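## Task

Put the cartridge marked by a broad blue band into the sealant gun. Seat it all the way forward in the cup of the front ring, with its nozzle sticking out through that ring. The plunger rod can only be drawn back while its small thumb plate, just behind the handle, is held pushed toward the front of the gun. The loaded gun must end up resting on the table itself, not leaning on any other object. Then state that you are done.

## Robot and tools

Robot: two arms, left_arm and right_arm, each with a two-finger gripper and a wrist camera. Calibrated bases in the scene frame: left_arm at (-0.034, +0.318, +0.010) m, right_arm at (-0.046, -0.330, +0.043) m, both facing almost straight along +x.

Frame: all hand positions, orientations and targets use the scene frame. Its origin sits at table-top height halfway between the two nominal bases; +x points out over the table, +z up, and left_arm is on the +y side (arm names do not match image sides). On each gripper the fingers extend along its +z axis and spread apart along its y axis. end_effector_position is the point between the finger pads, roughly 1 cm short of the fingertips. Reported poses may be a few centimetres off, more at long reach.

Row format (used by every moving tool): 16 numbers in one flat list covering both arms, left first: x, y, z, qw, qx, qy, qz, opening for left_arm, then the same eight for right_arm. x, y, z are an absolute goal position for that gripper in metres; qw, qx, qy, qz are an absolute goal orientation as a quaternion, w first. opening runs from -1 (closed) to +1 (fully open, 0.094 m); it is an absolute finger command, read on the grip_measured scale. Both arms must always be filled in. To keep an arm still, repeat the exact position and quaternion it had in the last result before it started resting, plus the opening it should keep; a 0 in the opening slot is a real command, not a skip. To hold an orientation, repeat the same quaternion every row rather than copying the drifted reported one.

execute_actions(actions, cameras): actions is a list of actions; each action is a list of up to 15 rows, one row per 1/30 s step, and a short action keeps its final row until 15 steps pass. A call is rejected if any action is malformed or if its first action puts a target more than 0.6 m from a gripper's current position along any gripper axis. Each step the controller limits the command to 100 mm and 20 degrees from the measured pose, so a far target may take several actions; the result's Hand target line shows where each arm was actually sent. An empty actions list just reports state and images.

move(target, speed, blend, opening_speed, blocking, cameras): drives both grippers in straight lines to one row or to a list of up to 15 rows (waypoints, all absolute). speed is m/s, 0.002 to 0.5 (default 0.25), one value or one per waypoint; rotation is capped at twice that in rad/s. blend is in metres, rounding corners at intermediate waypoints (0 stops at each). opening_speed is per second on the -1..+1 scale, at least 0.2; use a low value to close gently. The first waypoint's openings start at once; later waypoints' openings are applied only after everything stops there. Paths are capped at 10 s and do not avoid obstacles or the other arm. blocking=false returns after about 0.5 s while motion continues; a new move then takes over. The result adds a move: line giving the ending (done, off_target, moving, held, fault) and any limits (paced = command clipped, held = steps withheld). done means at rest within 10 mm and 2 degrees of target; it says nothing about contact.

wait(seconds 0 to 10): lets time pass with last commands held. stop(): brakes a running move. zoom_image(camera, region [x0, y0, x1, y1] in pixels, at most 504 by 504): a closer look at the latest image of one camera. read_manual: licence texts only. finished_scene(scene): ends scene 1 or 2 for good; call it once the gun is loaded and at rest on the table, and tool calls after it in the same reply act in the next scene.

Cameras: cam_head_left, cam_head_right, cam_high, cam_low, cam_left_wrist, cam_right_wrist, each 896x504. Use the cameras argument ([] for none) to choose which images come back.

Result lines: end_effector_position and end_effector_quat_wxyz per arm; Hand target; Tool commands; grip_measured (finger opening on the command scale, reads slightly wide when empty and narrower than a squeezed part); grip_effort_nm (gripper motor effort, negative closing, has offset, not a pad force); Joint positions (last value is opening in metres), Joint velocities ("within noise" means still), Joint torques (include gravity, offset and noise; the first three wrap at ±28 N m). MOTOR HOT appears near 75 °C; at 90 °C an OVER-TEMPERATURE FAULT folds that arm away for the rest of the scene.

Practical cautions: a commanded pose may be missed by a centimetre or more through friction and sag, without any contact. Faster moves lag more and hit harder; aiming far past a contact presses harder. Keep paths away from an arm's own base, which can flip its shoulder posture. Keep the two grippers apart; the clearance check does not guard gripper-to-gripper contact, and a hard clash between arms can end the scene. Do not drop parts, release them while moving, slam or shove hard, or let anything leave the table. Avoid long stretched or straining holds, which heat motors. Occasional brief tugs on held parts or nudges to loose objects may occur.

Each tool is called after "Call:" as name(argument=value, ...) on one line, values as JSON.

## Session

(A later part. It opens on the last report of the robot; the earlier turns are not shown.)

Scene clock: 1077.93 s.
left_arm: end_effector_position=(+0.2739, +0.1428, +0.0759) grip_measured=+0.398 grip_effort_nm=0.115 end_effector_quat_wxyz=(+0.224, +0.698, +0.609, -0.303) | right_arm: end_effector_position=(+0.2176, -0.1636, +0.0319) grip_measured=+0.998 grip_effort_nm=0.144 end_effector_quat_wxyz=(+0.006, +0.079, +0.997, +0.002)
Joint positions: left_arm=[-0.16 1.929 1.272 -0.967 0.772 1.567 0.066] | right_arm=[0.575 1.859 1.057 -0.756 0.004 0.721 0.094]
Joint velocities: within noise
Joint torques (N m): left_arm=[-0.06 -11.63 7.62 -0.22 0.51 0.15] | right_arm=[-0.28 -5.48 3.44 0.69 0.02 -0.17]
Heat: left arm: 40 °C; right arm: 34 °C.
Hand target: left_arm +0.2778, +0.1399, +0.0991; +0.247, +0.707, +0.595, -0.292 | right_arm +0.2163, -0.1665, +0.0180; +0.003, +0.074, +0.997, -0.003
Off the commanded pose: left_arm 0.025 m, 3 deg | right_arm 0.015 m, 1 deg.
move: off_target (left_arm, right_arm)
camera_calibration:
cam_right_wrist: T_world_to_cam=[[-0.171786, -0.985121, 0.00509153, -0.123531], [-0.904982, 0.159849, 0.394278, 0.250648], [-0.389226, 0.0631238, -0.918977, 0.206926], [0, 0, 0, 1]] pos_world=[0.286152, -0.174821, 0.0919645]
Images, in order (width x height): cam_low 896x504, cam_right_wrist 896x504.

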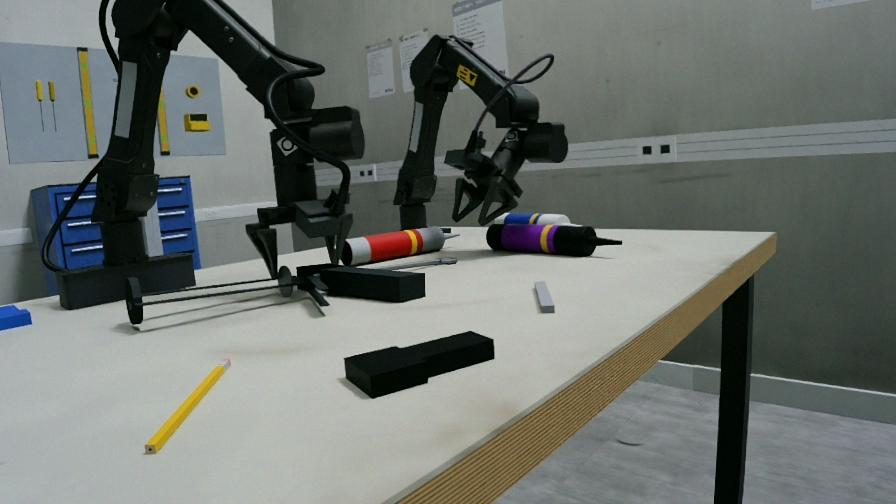

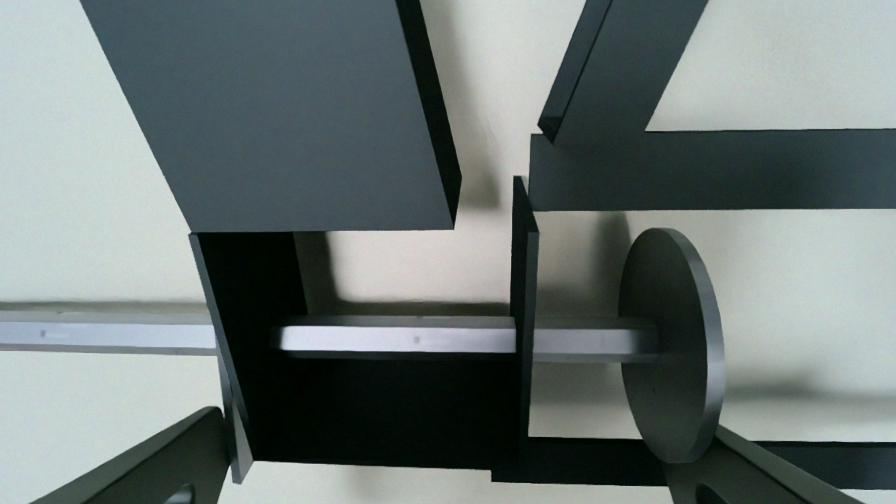

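Call:
move(target=[[0.2780, 0.140, 0.1000, 0.2465, 0.7067, 0.5951, -0.2927, 0.4, 0.2225, -0.1675, 0.036, 0, 0.0785, 0.9969, 0, 1],[0.2780, 0.140, 0.1000, 0.2465, 0.7067, 0.5951, -0.2927, 0.4, 0.2220, -0.1675, 0.017, 0, 0.0785, 0.9969, 0, 1]], cameras=["cam_right_wrist","cam_low"], speed=0.05)

Call:
zoom_image(camera="cam_low", region=[220, 200, 420, 320])

Scene clock: 1096.03 s.
left_arm: end_effector_position=(+0.2739, +0.1428, +0.0759) grip_measured=+0.398 grip_effort_nm=0.120 end_effector_quat_wxyz=(+0.224, +0.698, +0.609, -0.303) | right_arm: end_effector_position=(+0.2183, -0.1645, +0.0315) grip_measured=+0.998 grip_effort_nm=0.139 end_effector_quat_wxyz=(+0.001, +0.082, +0.997, +0.006)
Joint positions: left_arm=[-0.16 1.929 1.272 -0.967 0.772 1.567 0.066] | right_arm=[0.564 1.863 1.061 -0.761 -0.008 0.715 0.094]
Joint velocities: within noise
Joint torques (N m): left_arm=[-0.17 -11.75 7.65 -0.21 0.47 0.13] | right_arm=[-0.79 -4.89 4.4 0.67 -0.01 -0.18]
Heat: left arm: 40 °C; right arm: 34 °C.
Hand target: left_arm +0.2778, +0.1399, +0.0991; +0.247, +0.707, +0.595, -0.293 | right_arm +0.2203, -0.1668, +0.0178; -0.003, +0.078, +0.997, +0.003
Off the commanded pose: left_arm 0.025 m, 3 deg | right_arm 0.015 m, 1 deg.
move: off_target (left_arm, right_arm)
camera_calibration:
cam_right_wrist: T_world_to_cam=[[-0.176173, -0.984359, -0.000931311, -0.123096], [-0.900131, 0.160715, 0.404888, 0.250269], [-0.398405, 0.0721685, -0.914366, 0.210257], [0, 0, 0, 1]] pos_world=[0.287357, -0.176567, 0.0908062]
Images, in order (width x height): cam_low 896x504, cam_right_wrist 896x504.

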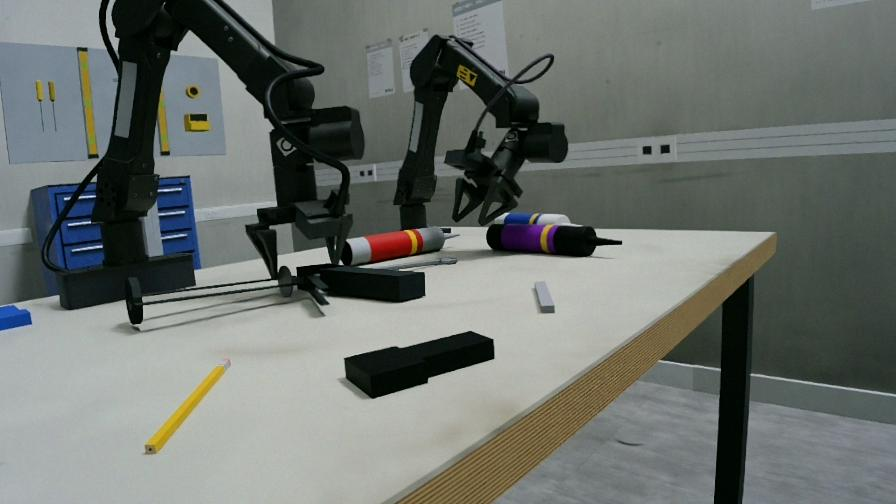

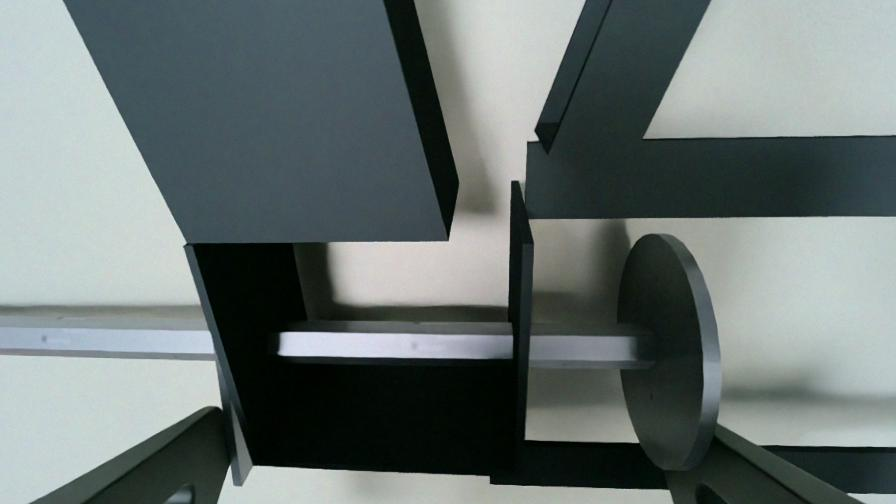

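Scaled by 2.520 from the camera's 896x504 image, which has a finer 1280x720 frame.

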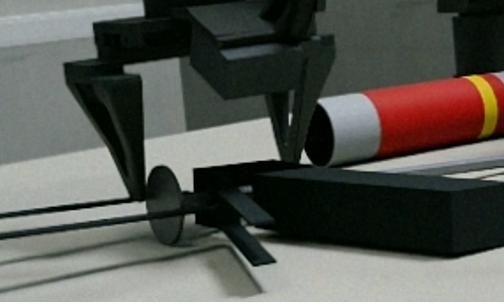

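Call:
move(target=[[0.2780, 0.140, 0.1000, 0.2465, 0.7067, 0.5951, -0.2927, 0.4, 0.2250, -0.1680, 0.050, 0, 0.0785, 0.9969, 0, 1]], cameras=["cam_right_wrist"], speed=0.05)

Call:
move(target=[[0.2780, 0.140, 0.1000, 0.2465, 0.7067, 0.5951, -0.2927, 0.4, 0.2260, -0.1675, 0.026, 0, 0.0785, 0.9969, 0, 1]], cameras=["cam_right_wrist"], speed=0.05)

Scene clock: 1107.83 s.
left_arm: end_effector_position=(+0.2739, +0.1428, +0.0759) grip_measured=+0.398 grip_effort_nm=0.120 end_effector_quat_wxyz=(+0.224, +0.698, +0.609, -0.303) | right_arm: end_effector_position=(+0.2187, -0.1706, +0.0394) grip_measured=+0.998 grip_effort_nm=0.144 end_effector_quat_wxyz=(-0.013, +0.088, +0.996, -0.003)
Joint positions: left_arm=[-0.16 1.929 1.272 -0.967 0.772 1.567 0.066] | right_arm=[0.545 1.865 1.099 -0.83 -0.01 0.708 0.094]
Joint velocities: within noise
Joint torques (N m): left_arm=[-0.16 -11.55 7.45 -0.2 0.48 0.15] | right_arm=[-0.65 -9.32 7.57 -0.06 0.06 -0.18]
Heat: left arm: 40 °C; right arm: 33 °C.
Hand target: left_arm +0.2778, +0.1399, +0.0991; +0.247, +0.707, +0.595, -0.293 | right_arm +0.2266, -0.1705, +0.0494; -0.001, +0.084, +0.996, +0.000
Off the commanded pose: left_arm 0.025 m, 3 deg | right_arm 0.013 m, 2 deg.
move: off_target (left_arm, right_arm)
camera_calibration:
cam_right_wrist: T_world_to_cam=[[-0.187991, -0.981983, 0.0192051, -0.126805], [-0.886239, 0.178025, 0.427653, 0.247448], [-0.423367, 0.0633745, -0.903739, 0.221634], [0, 0, 0, 1]] pos_world=[0.289292, -0.182618, 0.0969127]
Images, in order (width x height): cam_right_wrist 896x504.

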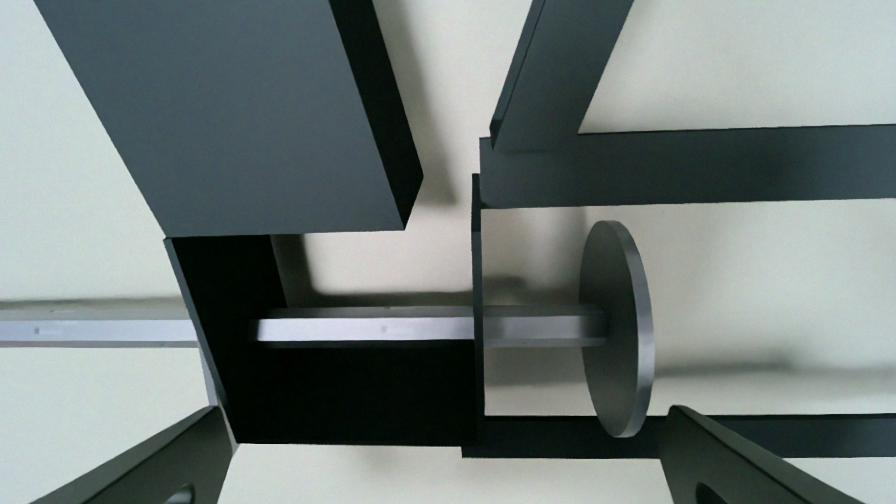

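Scene clock: 1109.13 s.
left_arm: end_effector_position=(+0.2739, +0.1428, +0.0759) grip_measured=+0.398 grip_effort_nm=0.115 end_effector_quat_wxyz=(+0.224, +0.698, +0.609, -0.303) | right_arm: end_effector_position=(+0.2266, -0.1643, +0.0328) grip_measured=+0.998 grip_effort_nm=0.139 end_effector_quat_wxyz=(+0.000, +0.082, +0.997, +0.006)
Joint positions: left_arm=[-0.16 1.929 1.272 -0.967 0.772 1.567 0.066] | right_arm=[0.55 1.885 1.096 -0.775 -0.01 0.701 0.094]
Joint velocities: within noise
Joint torques (N m): left_arm=[-0.06 -11.62 7.62 -0.2 0.49 0.16] | right_arm=[0.14 -7.21 4.25 0.38 0.08 -0.17]
Heat: left arm: 40 °C; right arm: 33 °C.
Hand target: left_arm +0.2778, +0.1399, +0.0991; +0.247, +0.707, +0.595, -0.293 | right_arm +0.2250, -0.1666, +0.0261; +0.000, +0.073, +0.997, -0.001
Off the commanded pose: left_arm 0.025 m, 3 deg | right_arm 0.008 m, 1 deg.
move: off_target (left_arm)
camera_calibration:
cam_right_wrist: T_world_to_cam=[[-0.176163, -0.984359, -0.0020814, -0.121312], [-0.899877, 0.160186, 0.405663, 0.257046], [-0.398985, 0.0733356, -0.91402, 0.215032], [0, 0, 0, 1]] pos_world=[0.295734, -0.17636, 0.0920168]
Images, in order (width x height): cam_right_wrist 896x504.

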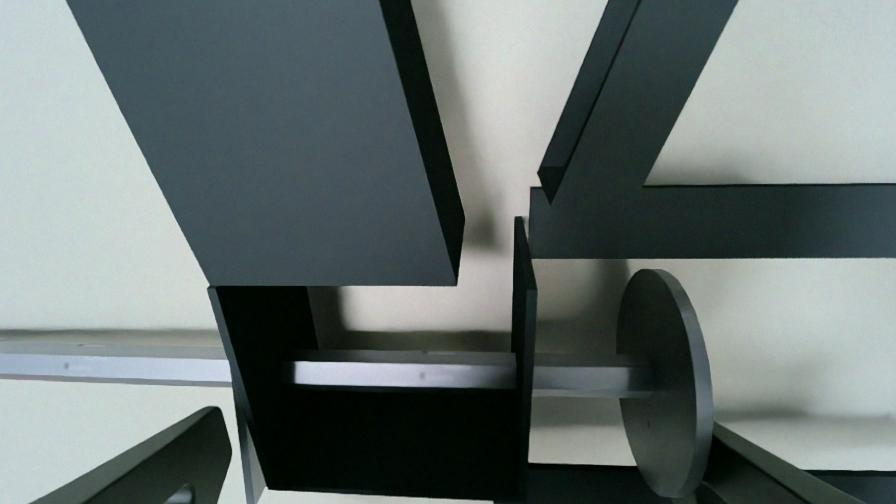

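Call:
move(target=[[0.2780, 0.140, 0.1000, 0.2465, 0.7067, 0.5951, -0.2927, 0.4, 0.2255, -0.1675, 0.016, 0, 0.0785, 0.9969, 0, 1]], cameras=["cam_right_wrist", "cam_low"], speed=0.05)

Call:
zoom_image(camera="cam_low", region=[220, 200, 420, 320])

Scene clock: 1120.73 s.
left_arm: end_effector_position=(+0.2739, +0.1428, +0.0759) grip_measured=+0.398 grip_effort_nm=0.120 end_effector_quat_wxyz=(+0.224, +0.698, +0.609, -0.303) | right_arm: end_effector_position=(+0.2232, -0.1640, +0.0220) grip_measured=+0.998 grip_effort_nm=0.139 end_effector_quat_wxyz=(-0.003, +0.077, +0.997, +0.004)
Joint positions: left_arm=[-0.16 1.929 1.272 -0.967 0.772 1.567 0.066] | right_arm=[0.556 1.905 1.073 -0.739 -0.01 0.698 0.094]
Joint velocities: within noise
Joint torques (N m): left_arm=[-0.17 -11.54 7.54 -0.19 0.48 0.16] | right_arm=[-0.14 -7.31 4.38 0.42 0.07 -0.1]
Heat: left arm: 40 °C; right arm: 33 °C.
Hand target: left_arm +0.2778, +0.1399, +0.0991; +0.247, +0.707, +0.595, -0.293 | right_arm +0.2240, -0.1661, +0.0162; +0.000, +0.074, +0.997, +0.000
Off the commanded pose: left_arm 0.025 m, 3 deg | right_arm 0.007 m, 1 deg.
move: off_target (left_arm)
camera_calibration:
cam_right_wrist: T_world_to_cam=[[-0.167093, -0.985937, 0.00292396, -0.124086], [-0.898648, 0.153518, 0.410932, 0.256865], [-0.405602, 0.0660361, -0.911661, 0.204018], [0, 0, 0, 1]] pos_world=[0.292847, -0.175246, 0.0808041]
Images, in order (width x height): cam_low 896x504, cam_right_wrist 896x504.

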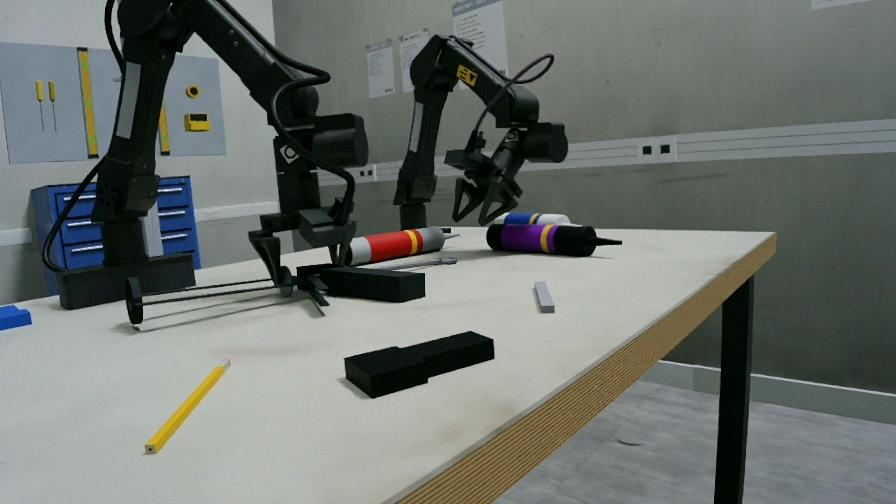

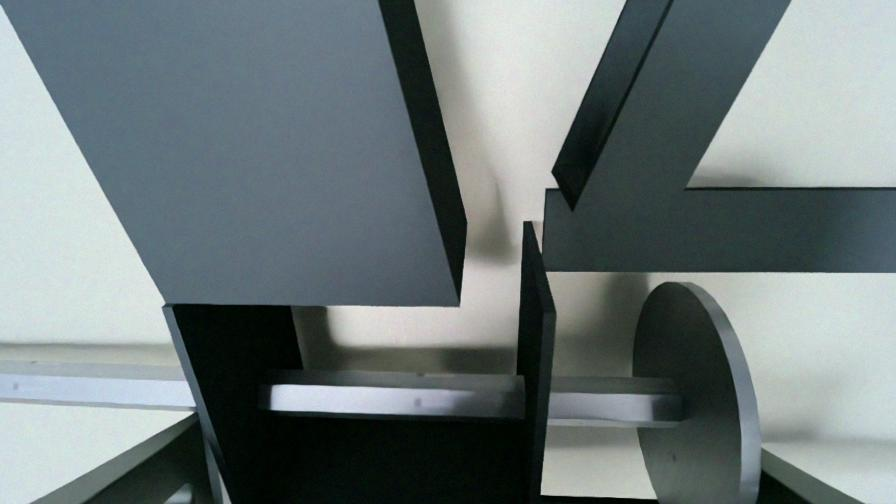

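Scaled by 2.520 from the camera's 896x504 image, which has a finer 1280x720 frame.

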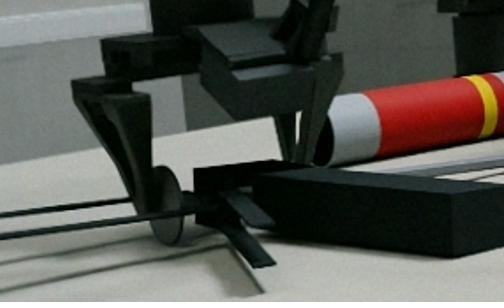

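Call:
move(target=[[0.2780, 0.140, 0.1000, 0.2465, 0.7067, 0.5951, -0.2927, 0.4, 0.2255, -0.1675, 0.016, 0, 0.0785, 0.9969, 0, 0.1]], cameras=["cam_right_wrist", "cam_low", "cam_left_wrist"], speed=0.05, opening_speed=0.3)

Scene clock: 1135.23 s.
left_arm: end_effector_position=(+0.2739, +0.1428, +0.0759) grip_measured=+0.398 grip_effort_nm=0.120 end_effector_quat_wxyz=(+0.224, +0.698, +0.609, -0.303) | right_arm: end_effector_position=(+0.2252, -0.1642, +0.0220) grip_measured=+0.199 grip_effort_nm=-1.009 end_effector_quat_wxyz=(-0.001, +0.079, +0.997, +0.006)
Joint positions: left_arm=[-0.16 1.929 1.272 -0.967 0.772 1.567 0.066] | right_arm=[0.552 1.905 1.073 -0.733 -0.011 0.696 0.056]
Joint velocities: within noise
Joint torques (N m): left_arm=[-0.17 -11.81 7.61 -0.2 0.49 0.16] | right_arm=[-0.66 -7.23 4.51 0.37 0.09 -0.05]
Heat: left arm: 40 °C; right arm: 34 °C.
Hand target: left_arm +0.2778, +0.1399, +0.0991; +0.247, +0.707, +0.595, -0.293 | right_arm +0.2262, -0.1687, +0.0162; +0.000, +0.081, +0.997, +0.000
Off the commanded pose: left_arm 0.025 m, 3 deg | right_arm 0.007 m, 1 deg.
move: off_target (left_arm)
camera_calibration:
cam_left_wrist: T_world_to_cam=[[-0.987498, 0.146623, 0.0578706, 0.243935], [0.124965, 0.951966, -0.279543, -0.113966], [-0.0960782, -0.268816, -0.958388, 0.225965], [0, 0, 0, 1]] pos_world=[0.276837, 0.133468, 0.170587]
cam_right_wrist: T_world_to_cam=[[-0.170113, -0.985422, -0.00224678, -0.123104], [-0.900012, 0.15444, 0.407587, 0.259161], [-0.401298, 0.071358, -0.913164, 0.204759], [0, 0, 0, 1]] pos_world=[0.294476, -0.175945, 0.0810711]
Images, in order (width x height): cam_low 896x504, cam_left_wrist 896x504, cam_right_wrist 896x504.

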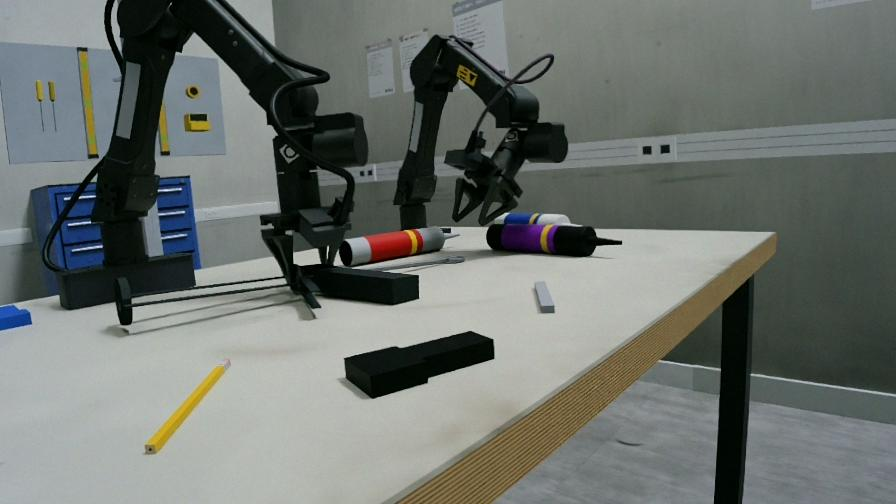

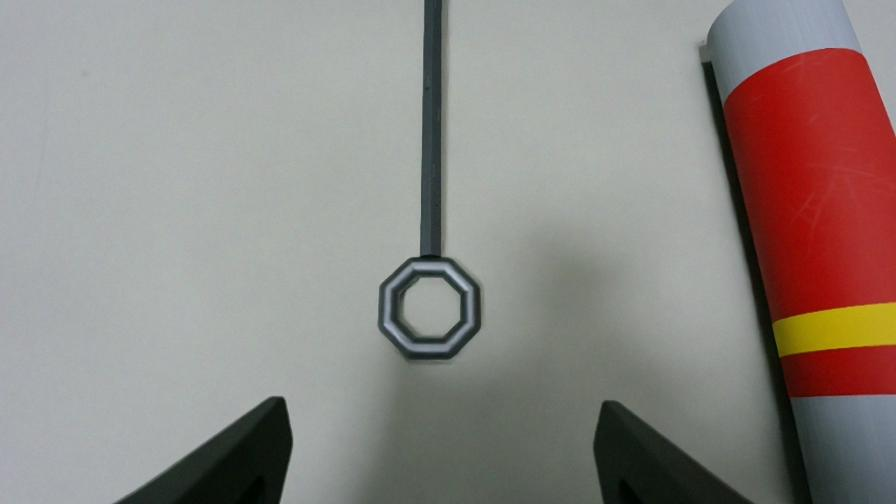

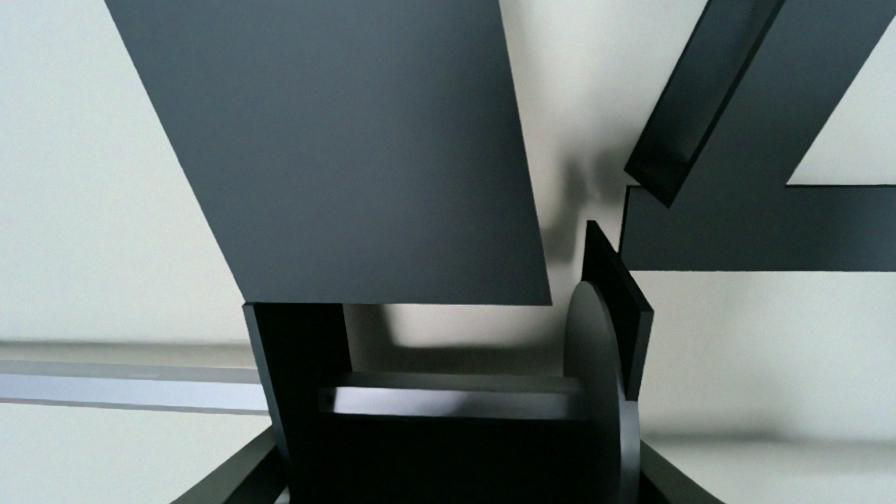

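Call:
move(target=[[0.2780, 0.150, 0.1000, 0.2465, 0.7067, 0.5951, -0.2927, 0.4, 0.2250, -0.1650, 0.018, 0, 0.0785, 0.9969, 0, 0.6],[0.2780, 0.180, 0.1500, 0.2465, 0.7067, 0.5951, -0.2927, 0.4, 0.2250, -0.1650, 0.080, 0, 0.0785, 0.9969, 0, 0.6],[0.2780, 0.220, 0.2000, 0.2465, 0.7067, 0.5951, -0.2927, 0.4, 0.1900, -0.2850, 0.240, 0, 0.0785, 0.9969, 0, 0.6]], speed=0.1)

Scene clock: 1188.60 s.
left_arm: end_effector_position=(+0.2835, +0.2179, +0.1773) grip_measured=+0.398 grip_effort_nm=0.115 end_effector_quat_wxyz=(+0.244, +0.694, +0.607, -0.301) | right_arm: end_effector_position=(+0.1923, -0.2817, +0.2289) grip_measured=+0.598 grip_effort_nm=0.149 end_effector_quat_wxyz=(-0.009, +0.089, +0.996, +0.002)
Joint positions: left_arm=[0.073 1.899 1.626 -1.538 0.766 1.871 0.066] | right_arm=[0.2 1.497 1.466 -1.557 -0.01 0.366 0.075]
Joint velocities: within noise
Joint torques (N m): left_arm=[0.4 -11.66 7.9 -0.54 0.31 0.17] | right_arm=[-0.5 -6.64 8.09 -0.01 0.03 -0.18]
Heat: left arm: 41 °C; right arm: 35 °C.
Hand target: left_arm +0.2802, +0.2197, +0.1986; +0.257, +0.704, +0.600, -0.281 | right_arm +0.1922, -0.2839, +0.2395; +0.005, +0.085, +0.996, +0.004
Off the commanded pose: left_arm 0.023 m, 2 deg | right_arm 0.012 m, 2 deg.
joint sent to its limit (left arm) — joint 4 (wrist pitch), lower limit. The joint targets still meet the commanded pose.
joint sent to its limit (right arm) — joint 4 (wrist pitch), lower limit. The joint targets still meet the commanded pose.
move: off_target (left_arm, right_arm)
camera_calibration:
cam_left_wrist: T_world_to_cam=[[-0.990911, 0.131281, 0.0293358, 0.245853], [0.116405, 0.946137, -0.302117, -0.15059], [-0.0674181, -0.295956, -0.952819, 0.341139], [0, 0, 0, 1]] pos_world=[0.284147, 0.211165, 0.272336]
cam_right_wrist: T_world_to_cam=[[-0.191185, -0.981524, 0.00761733, -0.241078], [-0.888948, 0.176433, 0.422661, 0.164033], [-0.416196, 0.0740351, -0.906256, 0.390975], [0, 0, 0, 1]] pos_world=[0.262449, -0.29451, 0.286829]

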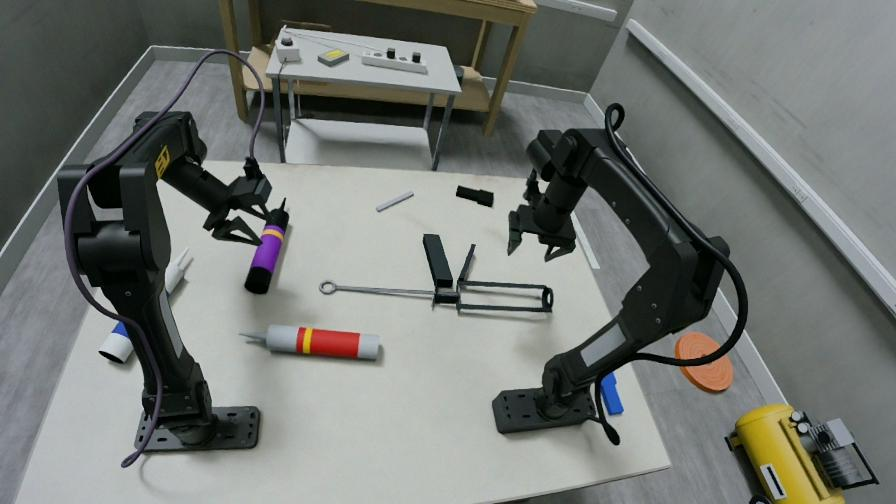

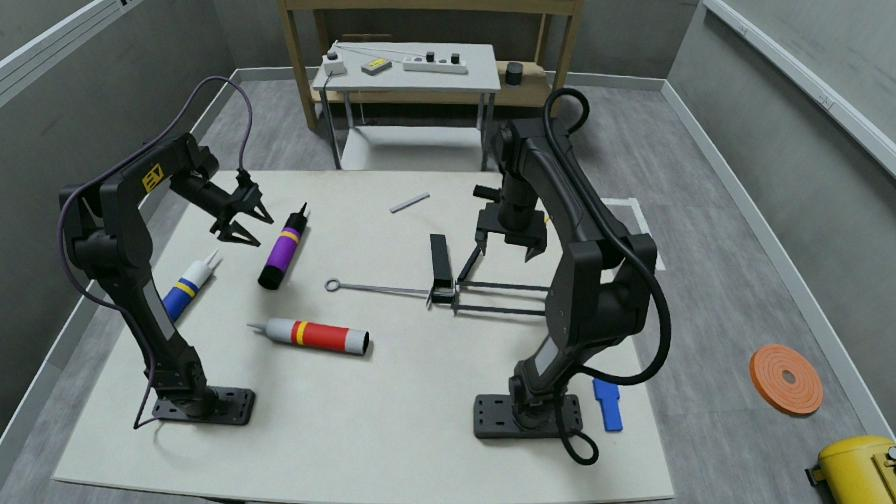

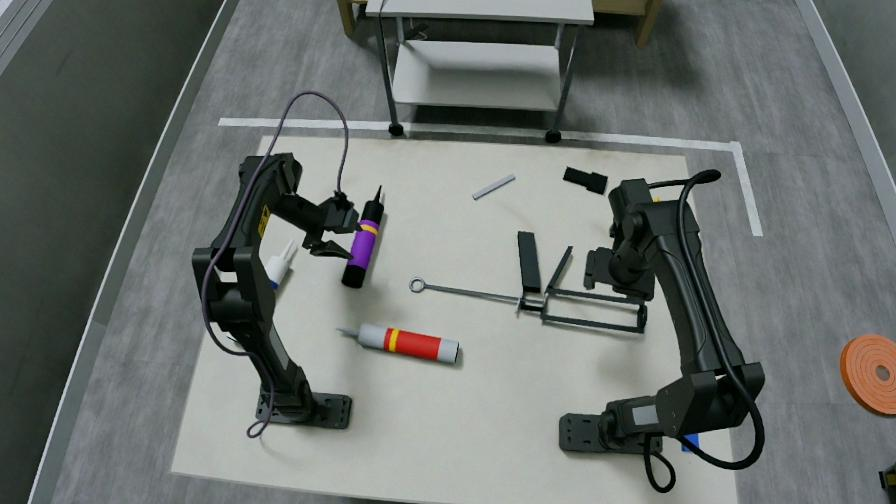

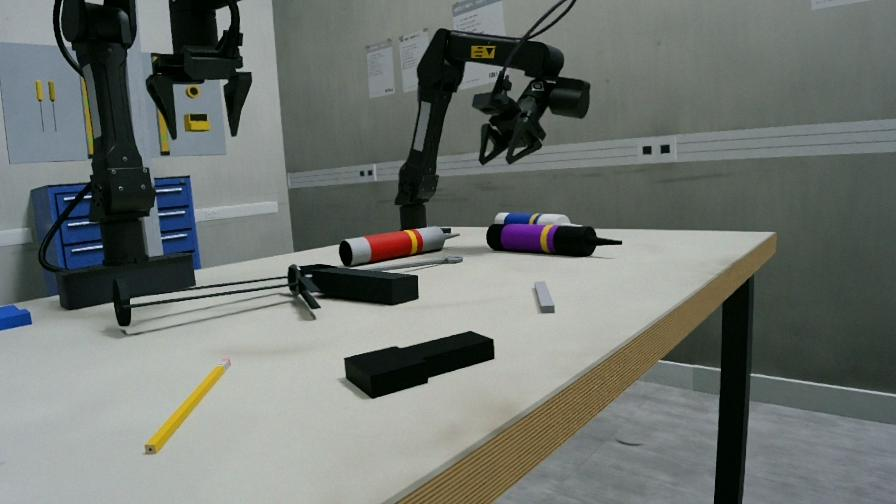

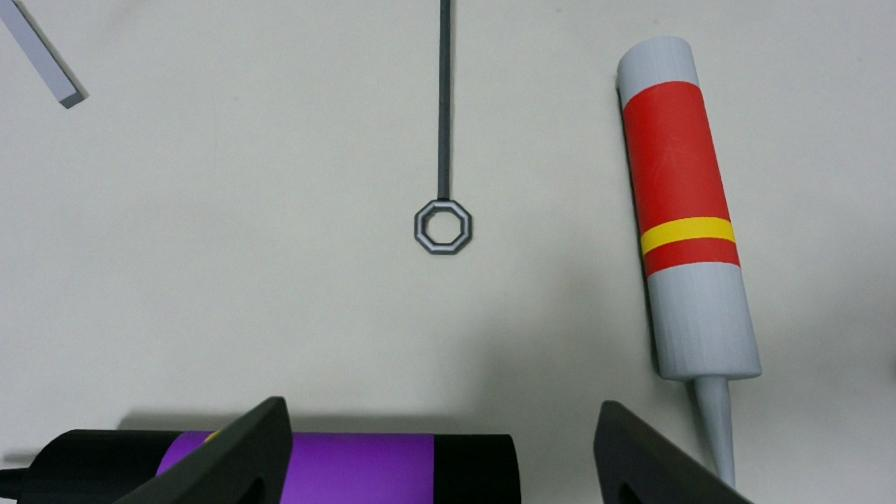

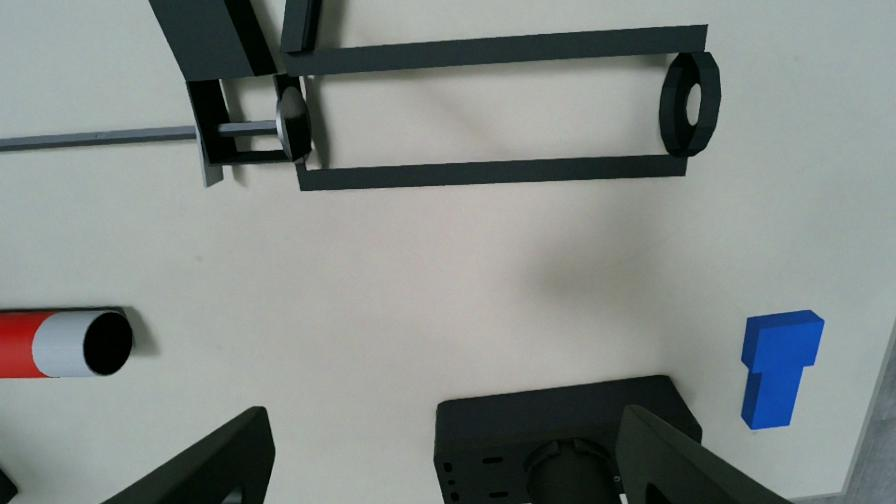

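Call:
move(target=[[0.2200, 0.330, 0.2000, 0, 0.1478, 0.989, 0, 0.6, 0.1200, -0.3900, 0.220, 0, 0.0785, 0.9969, 0, 0.6],[0.1900, 0.450, 0.1600, 0, 0.1478, 0.989, 0, 1, 0.1200, -0.3900, 0.220, 0, 0.0785, 0.9969, 0, 0.6]], speed=0.2, blend=0.03)

Scene clock: 1274.07 s.
left_arm: end_effector_position=(+0.1841, +0.4454, +0.1618) grip_measured=+0.998 grip_effort_nm=0.120 end_effector_quat_wxyz=(-0.013, +0.143, +0.990, -0.011) | right_arm: end_effector_position=(+0.1253, -0.3911, +0.2206) grip_measured=+0.598 grip_effort_nm=0.149 end_effector_quat_wxyz=(+0.002, +0.084, +0.996, +0.000)
Joint positions: left_arm=[0.527 1.532 1.362 -1.435 0.002 0.813 0.094] | right_arm=[-0.34 1.245 1.234 -1.557 -0.002 -0.184 0.075]
Joint velocities: within noise
Joint torques (N m): left_arm=[0.27 -5.79 5.05 0.33 0.02 0.17] | right_arm=[-0.7 -4.15 4.94 0.1 -0.01 -0.18]
Heat: left arm: 43 °C; right arm: 33 °C.
Hand target: left_arm +0.1875, +0.4478, +0.1612; -0.001, +0.148, +0.989, -0.005 | right_arm +0.1198, -0.3906, +0.2208; +0.001, +0.080, +0.997, +0.001
Off the commanded pose: left_arm 0.008 m, 2 deg | right_arm 0.005 m, 1 deg.
move: done
camera_calibration:
cam_left_wrist: T_world_to_cam=[[-0.273923, -0.961576, 0.0183673, 0.474525], [-0.837118, 0.247784, 0.487685, -0.000106894], [-0.473497, 0.118212, -0.872826, 0.264305], [0, 0, 0, 1]] pos_world=[0.255042, 0.425074, 0.222029]
cam_right_wrist: T_world_to_cam=[[-0.180754, -0.983487, 0.00905221, -0.363595], [-0.899862, 0.169085, 0.402068, 0.130302], [-0.39696, 0.0645297, -0.915565, 0.359588], [0, 0, 0, 1]] pos_world=[0.194274, -0.402827, 0.280127]

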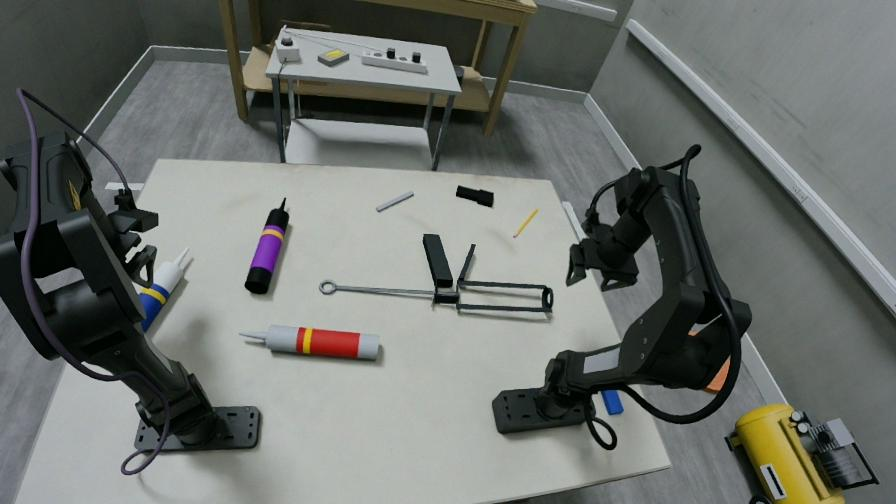

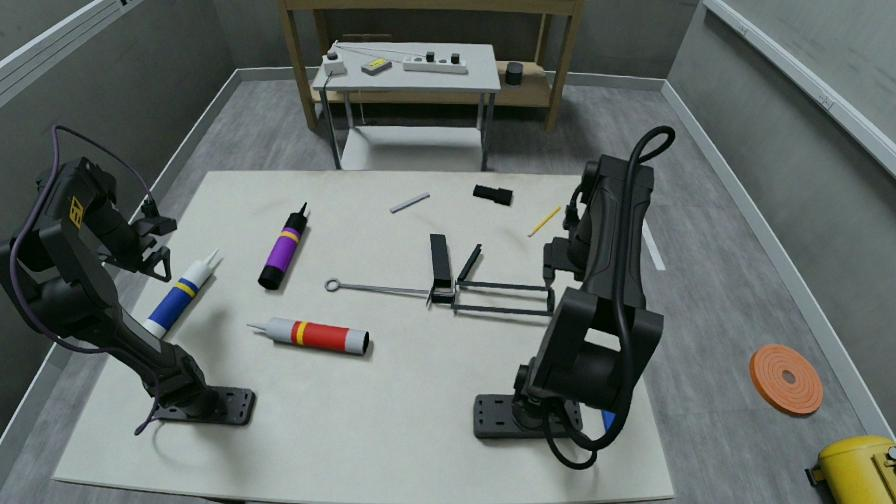

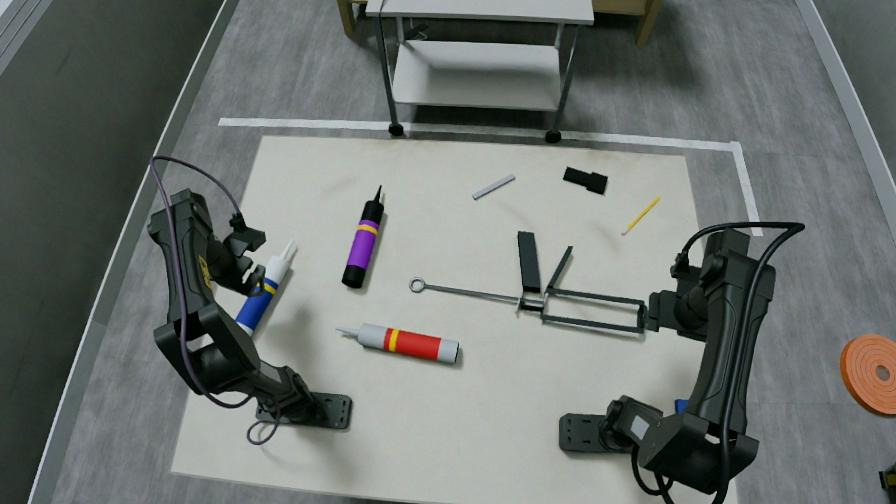

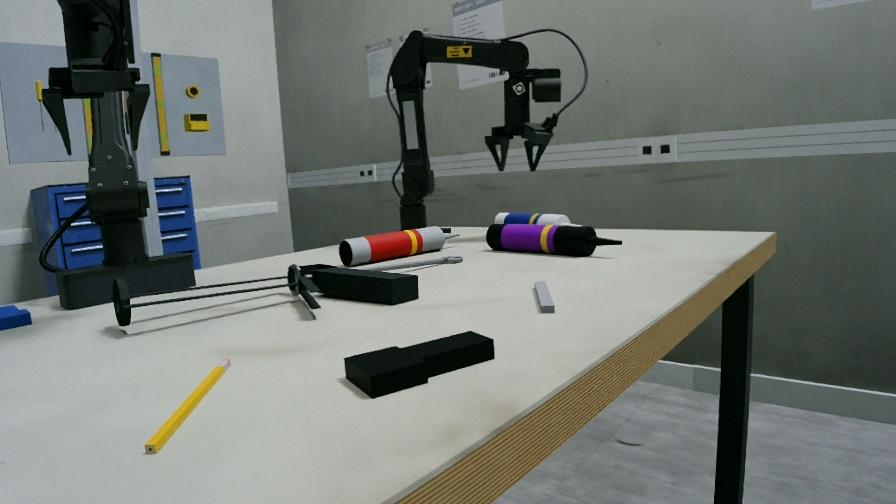

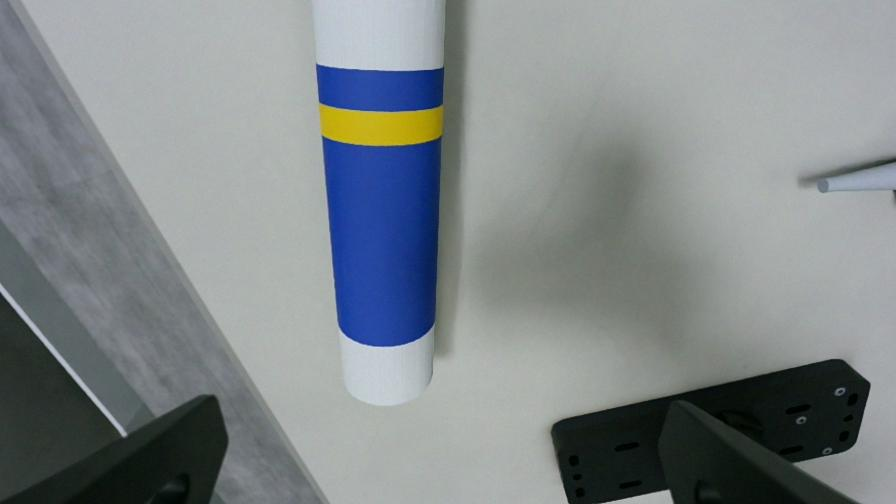

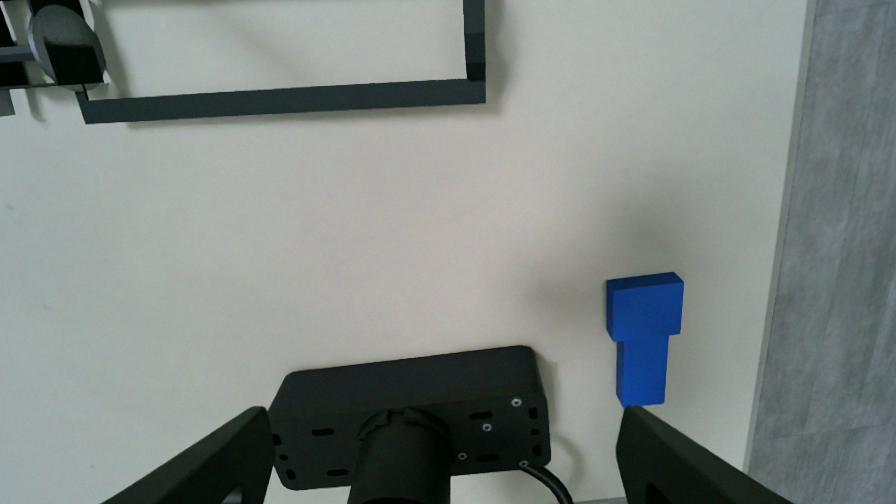

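Call:
move(target=[[0.2050, 0.4645, 0.1000, 0, 0.1478, 0.989, 0, 1, 0.1200, -0.3900, 0.220, 0, 0.0785, 0.9969, 0, 0.6]], cameras=["cam_left_wrist","cam_low"], speed=0.1)

Scene clock: 1293.97 s.
left_arm: end_effector_position=(+0.2007, +0.4603, +0.1042) grip_measured=+0.998 grip_effort_nm=0.115 end_effector_quat_wxyz=(-0.004, +0.142, +0.990, -0.005) | right_arm: end_effector_position=(+0.1253, -0.3911, +0.2206) grip_measured=+0.598 grip_effort_nm=0.149 end_effector_quat_wxyz=(+0.002, +0.084, +0.996, +0.000)
Joint positions: left_arm=[0.544 1.604 1.206 -1.185 0.002 0.828 0.094] | right_arm=[-0.34 1.245 1.234 -1.557 -0.002 -0.184 0.075]
Joint velocities: within noise
Joint torques (N m): left_arm=[0.5 -5.05 5.37 0.37 -0.02 0.16] | right_arm=[-0.21 -3.99 4.77 0.11 0.01 -0.15]
Heat: left arm: 39 °C; right arm: 32 °C.
Hand target: left_arm +0.2038, +0.4648, +0.0998; +0.000, +0.146, +0.989, +0.000 | right_arm +0.1201, -0.3900, +0.2200; +0.000, +0.079, +0.997, +0.000
Off the commanded pose: left_arm 0.007 m, 1 deg | right_arm 0.005 m, 1 deg.
move: done
camera_calibration:
cam_left_wrist: T_world_to_cam=[[-0.272644, -0.96211, 0.00303323, 0.496068], [-0.846489, 0.241376, 0.474546, 0.0443065], [-0.457298, 0.126815, -0.880225, 0.213704], [0, 0, 0, 1]] pos_world=[0.270482, 0.439477, 0.165577]
Images, in order (width x height): cam_low 896x504, cam_left_wrist 896x504.

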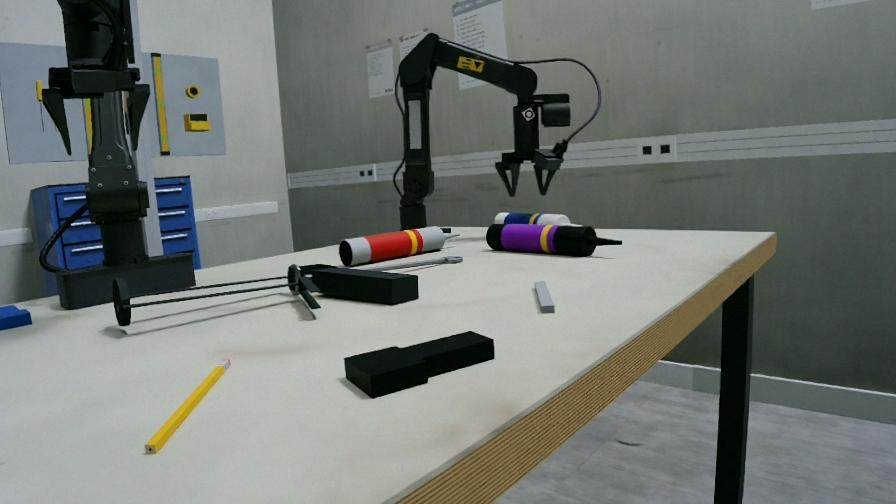

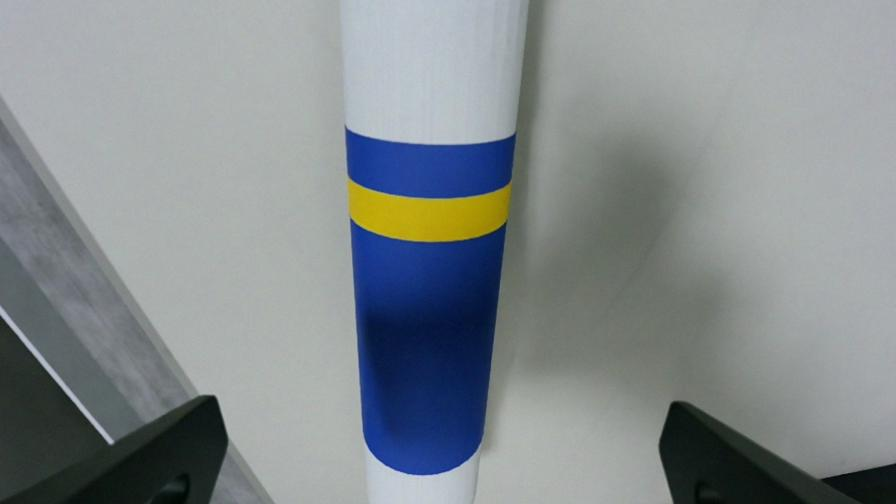

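Call:
move(target=[[0.2090, 0.4665, 0.0220, 0, 0.1564, 0.9877, 0, 1, 0.1200, -0.3900, 0.220, 0, 0.0785, 0.9969, 0, 0.6]], cameras=["cam_left_wrist","cam_low"], speed=0.08)

Scene clock: 1314.63 s.
left_arm: end_effector_position=(+0.2055, +0.4633, +0.0272) grip_measured=+0.998 grip_effort_nm=0.120 end_effector_quat_wxyz=(-0.003, +0.150, +0.989, -0.004) | right_arm: end_effector_position=(+0.1253, -0.3911, +0.2206) grip_measured=+0.598 grip_effort_nm=0.144 end_effector_quat_wxyz=(+0.002, +0.084, +0.996, +0.000)
Joint positions: left_arm=[0.544 1.715 1.005 -0.871 0.002 0.843 0.094] | right_arm=[-0.34 1.245 1.234 -1.557 -0.002 -0.184 0.075]
Joint velocities: within noise
Joint torques (N m): left_arm=[0.16 -5.23 4.7 0.37 -0.02 0.14] | right_arm=[-0.21 -3.99 4.77 0.11 0.01 -0.16]
Heat: left arm: 37 °C; right arm: 31 °C.
Hand target: left_arm +0.2079, +0.4659, +0.0222; +0.000, +0.156, +0.988, +0.000 | right_arm +0.1201, -0.3900, +0.2200; +0.000, +0.079, +0.997, +0.000
Off the commanded pose: left_arm 0.007 m, 1 deg | right_arm 0.005 m, 1 deg.
move: done
camera_calibration:
cam_left_wrist: T_world_to_cam=[[-0.287375, -0.957818, 0.000871717, 0.501528], [-0.84399, 0.253653, 0.472591, 0.0780946], [-0.452877, 0.135075, -0.881282, 0.143067], [0, 0, 0, 1]] pos_world=[0.27483, 0.441239, 0.0887388]
Images, in order (width x height): cam_low 896x504, cam_left_wrist 896x504.

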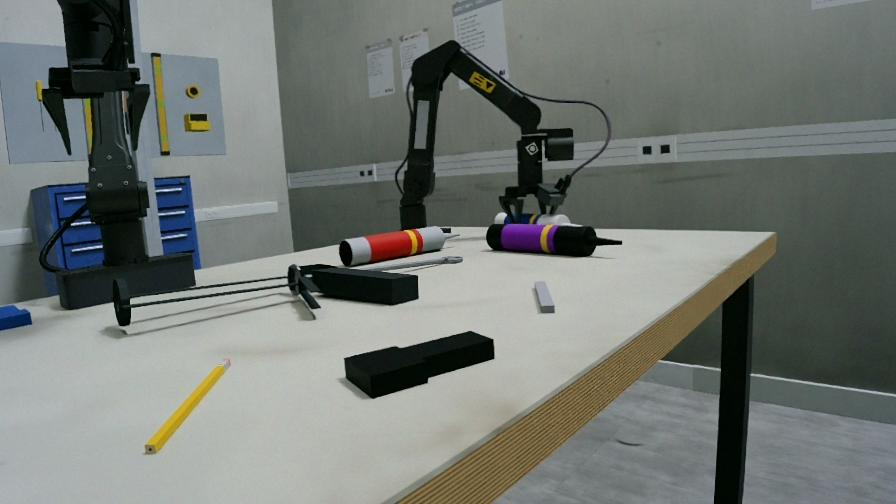

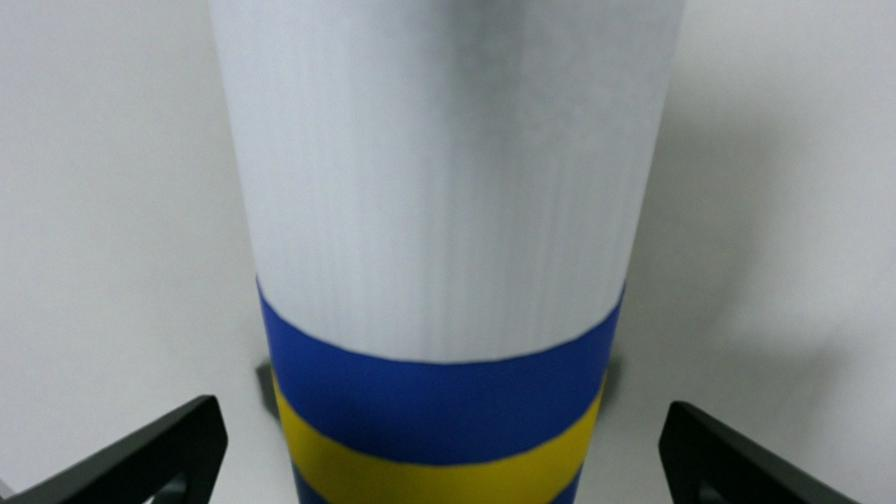

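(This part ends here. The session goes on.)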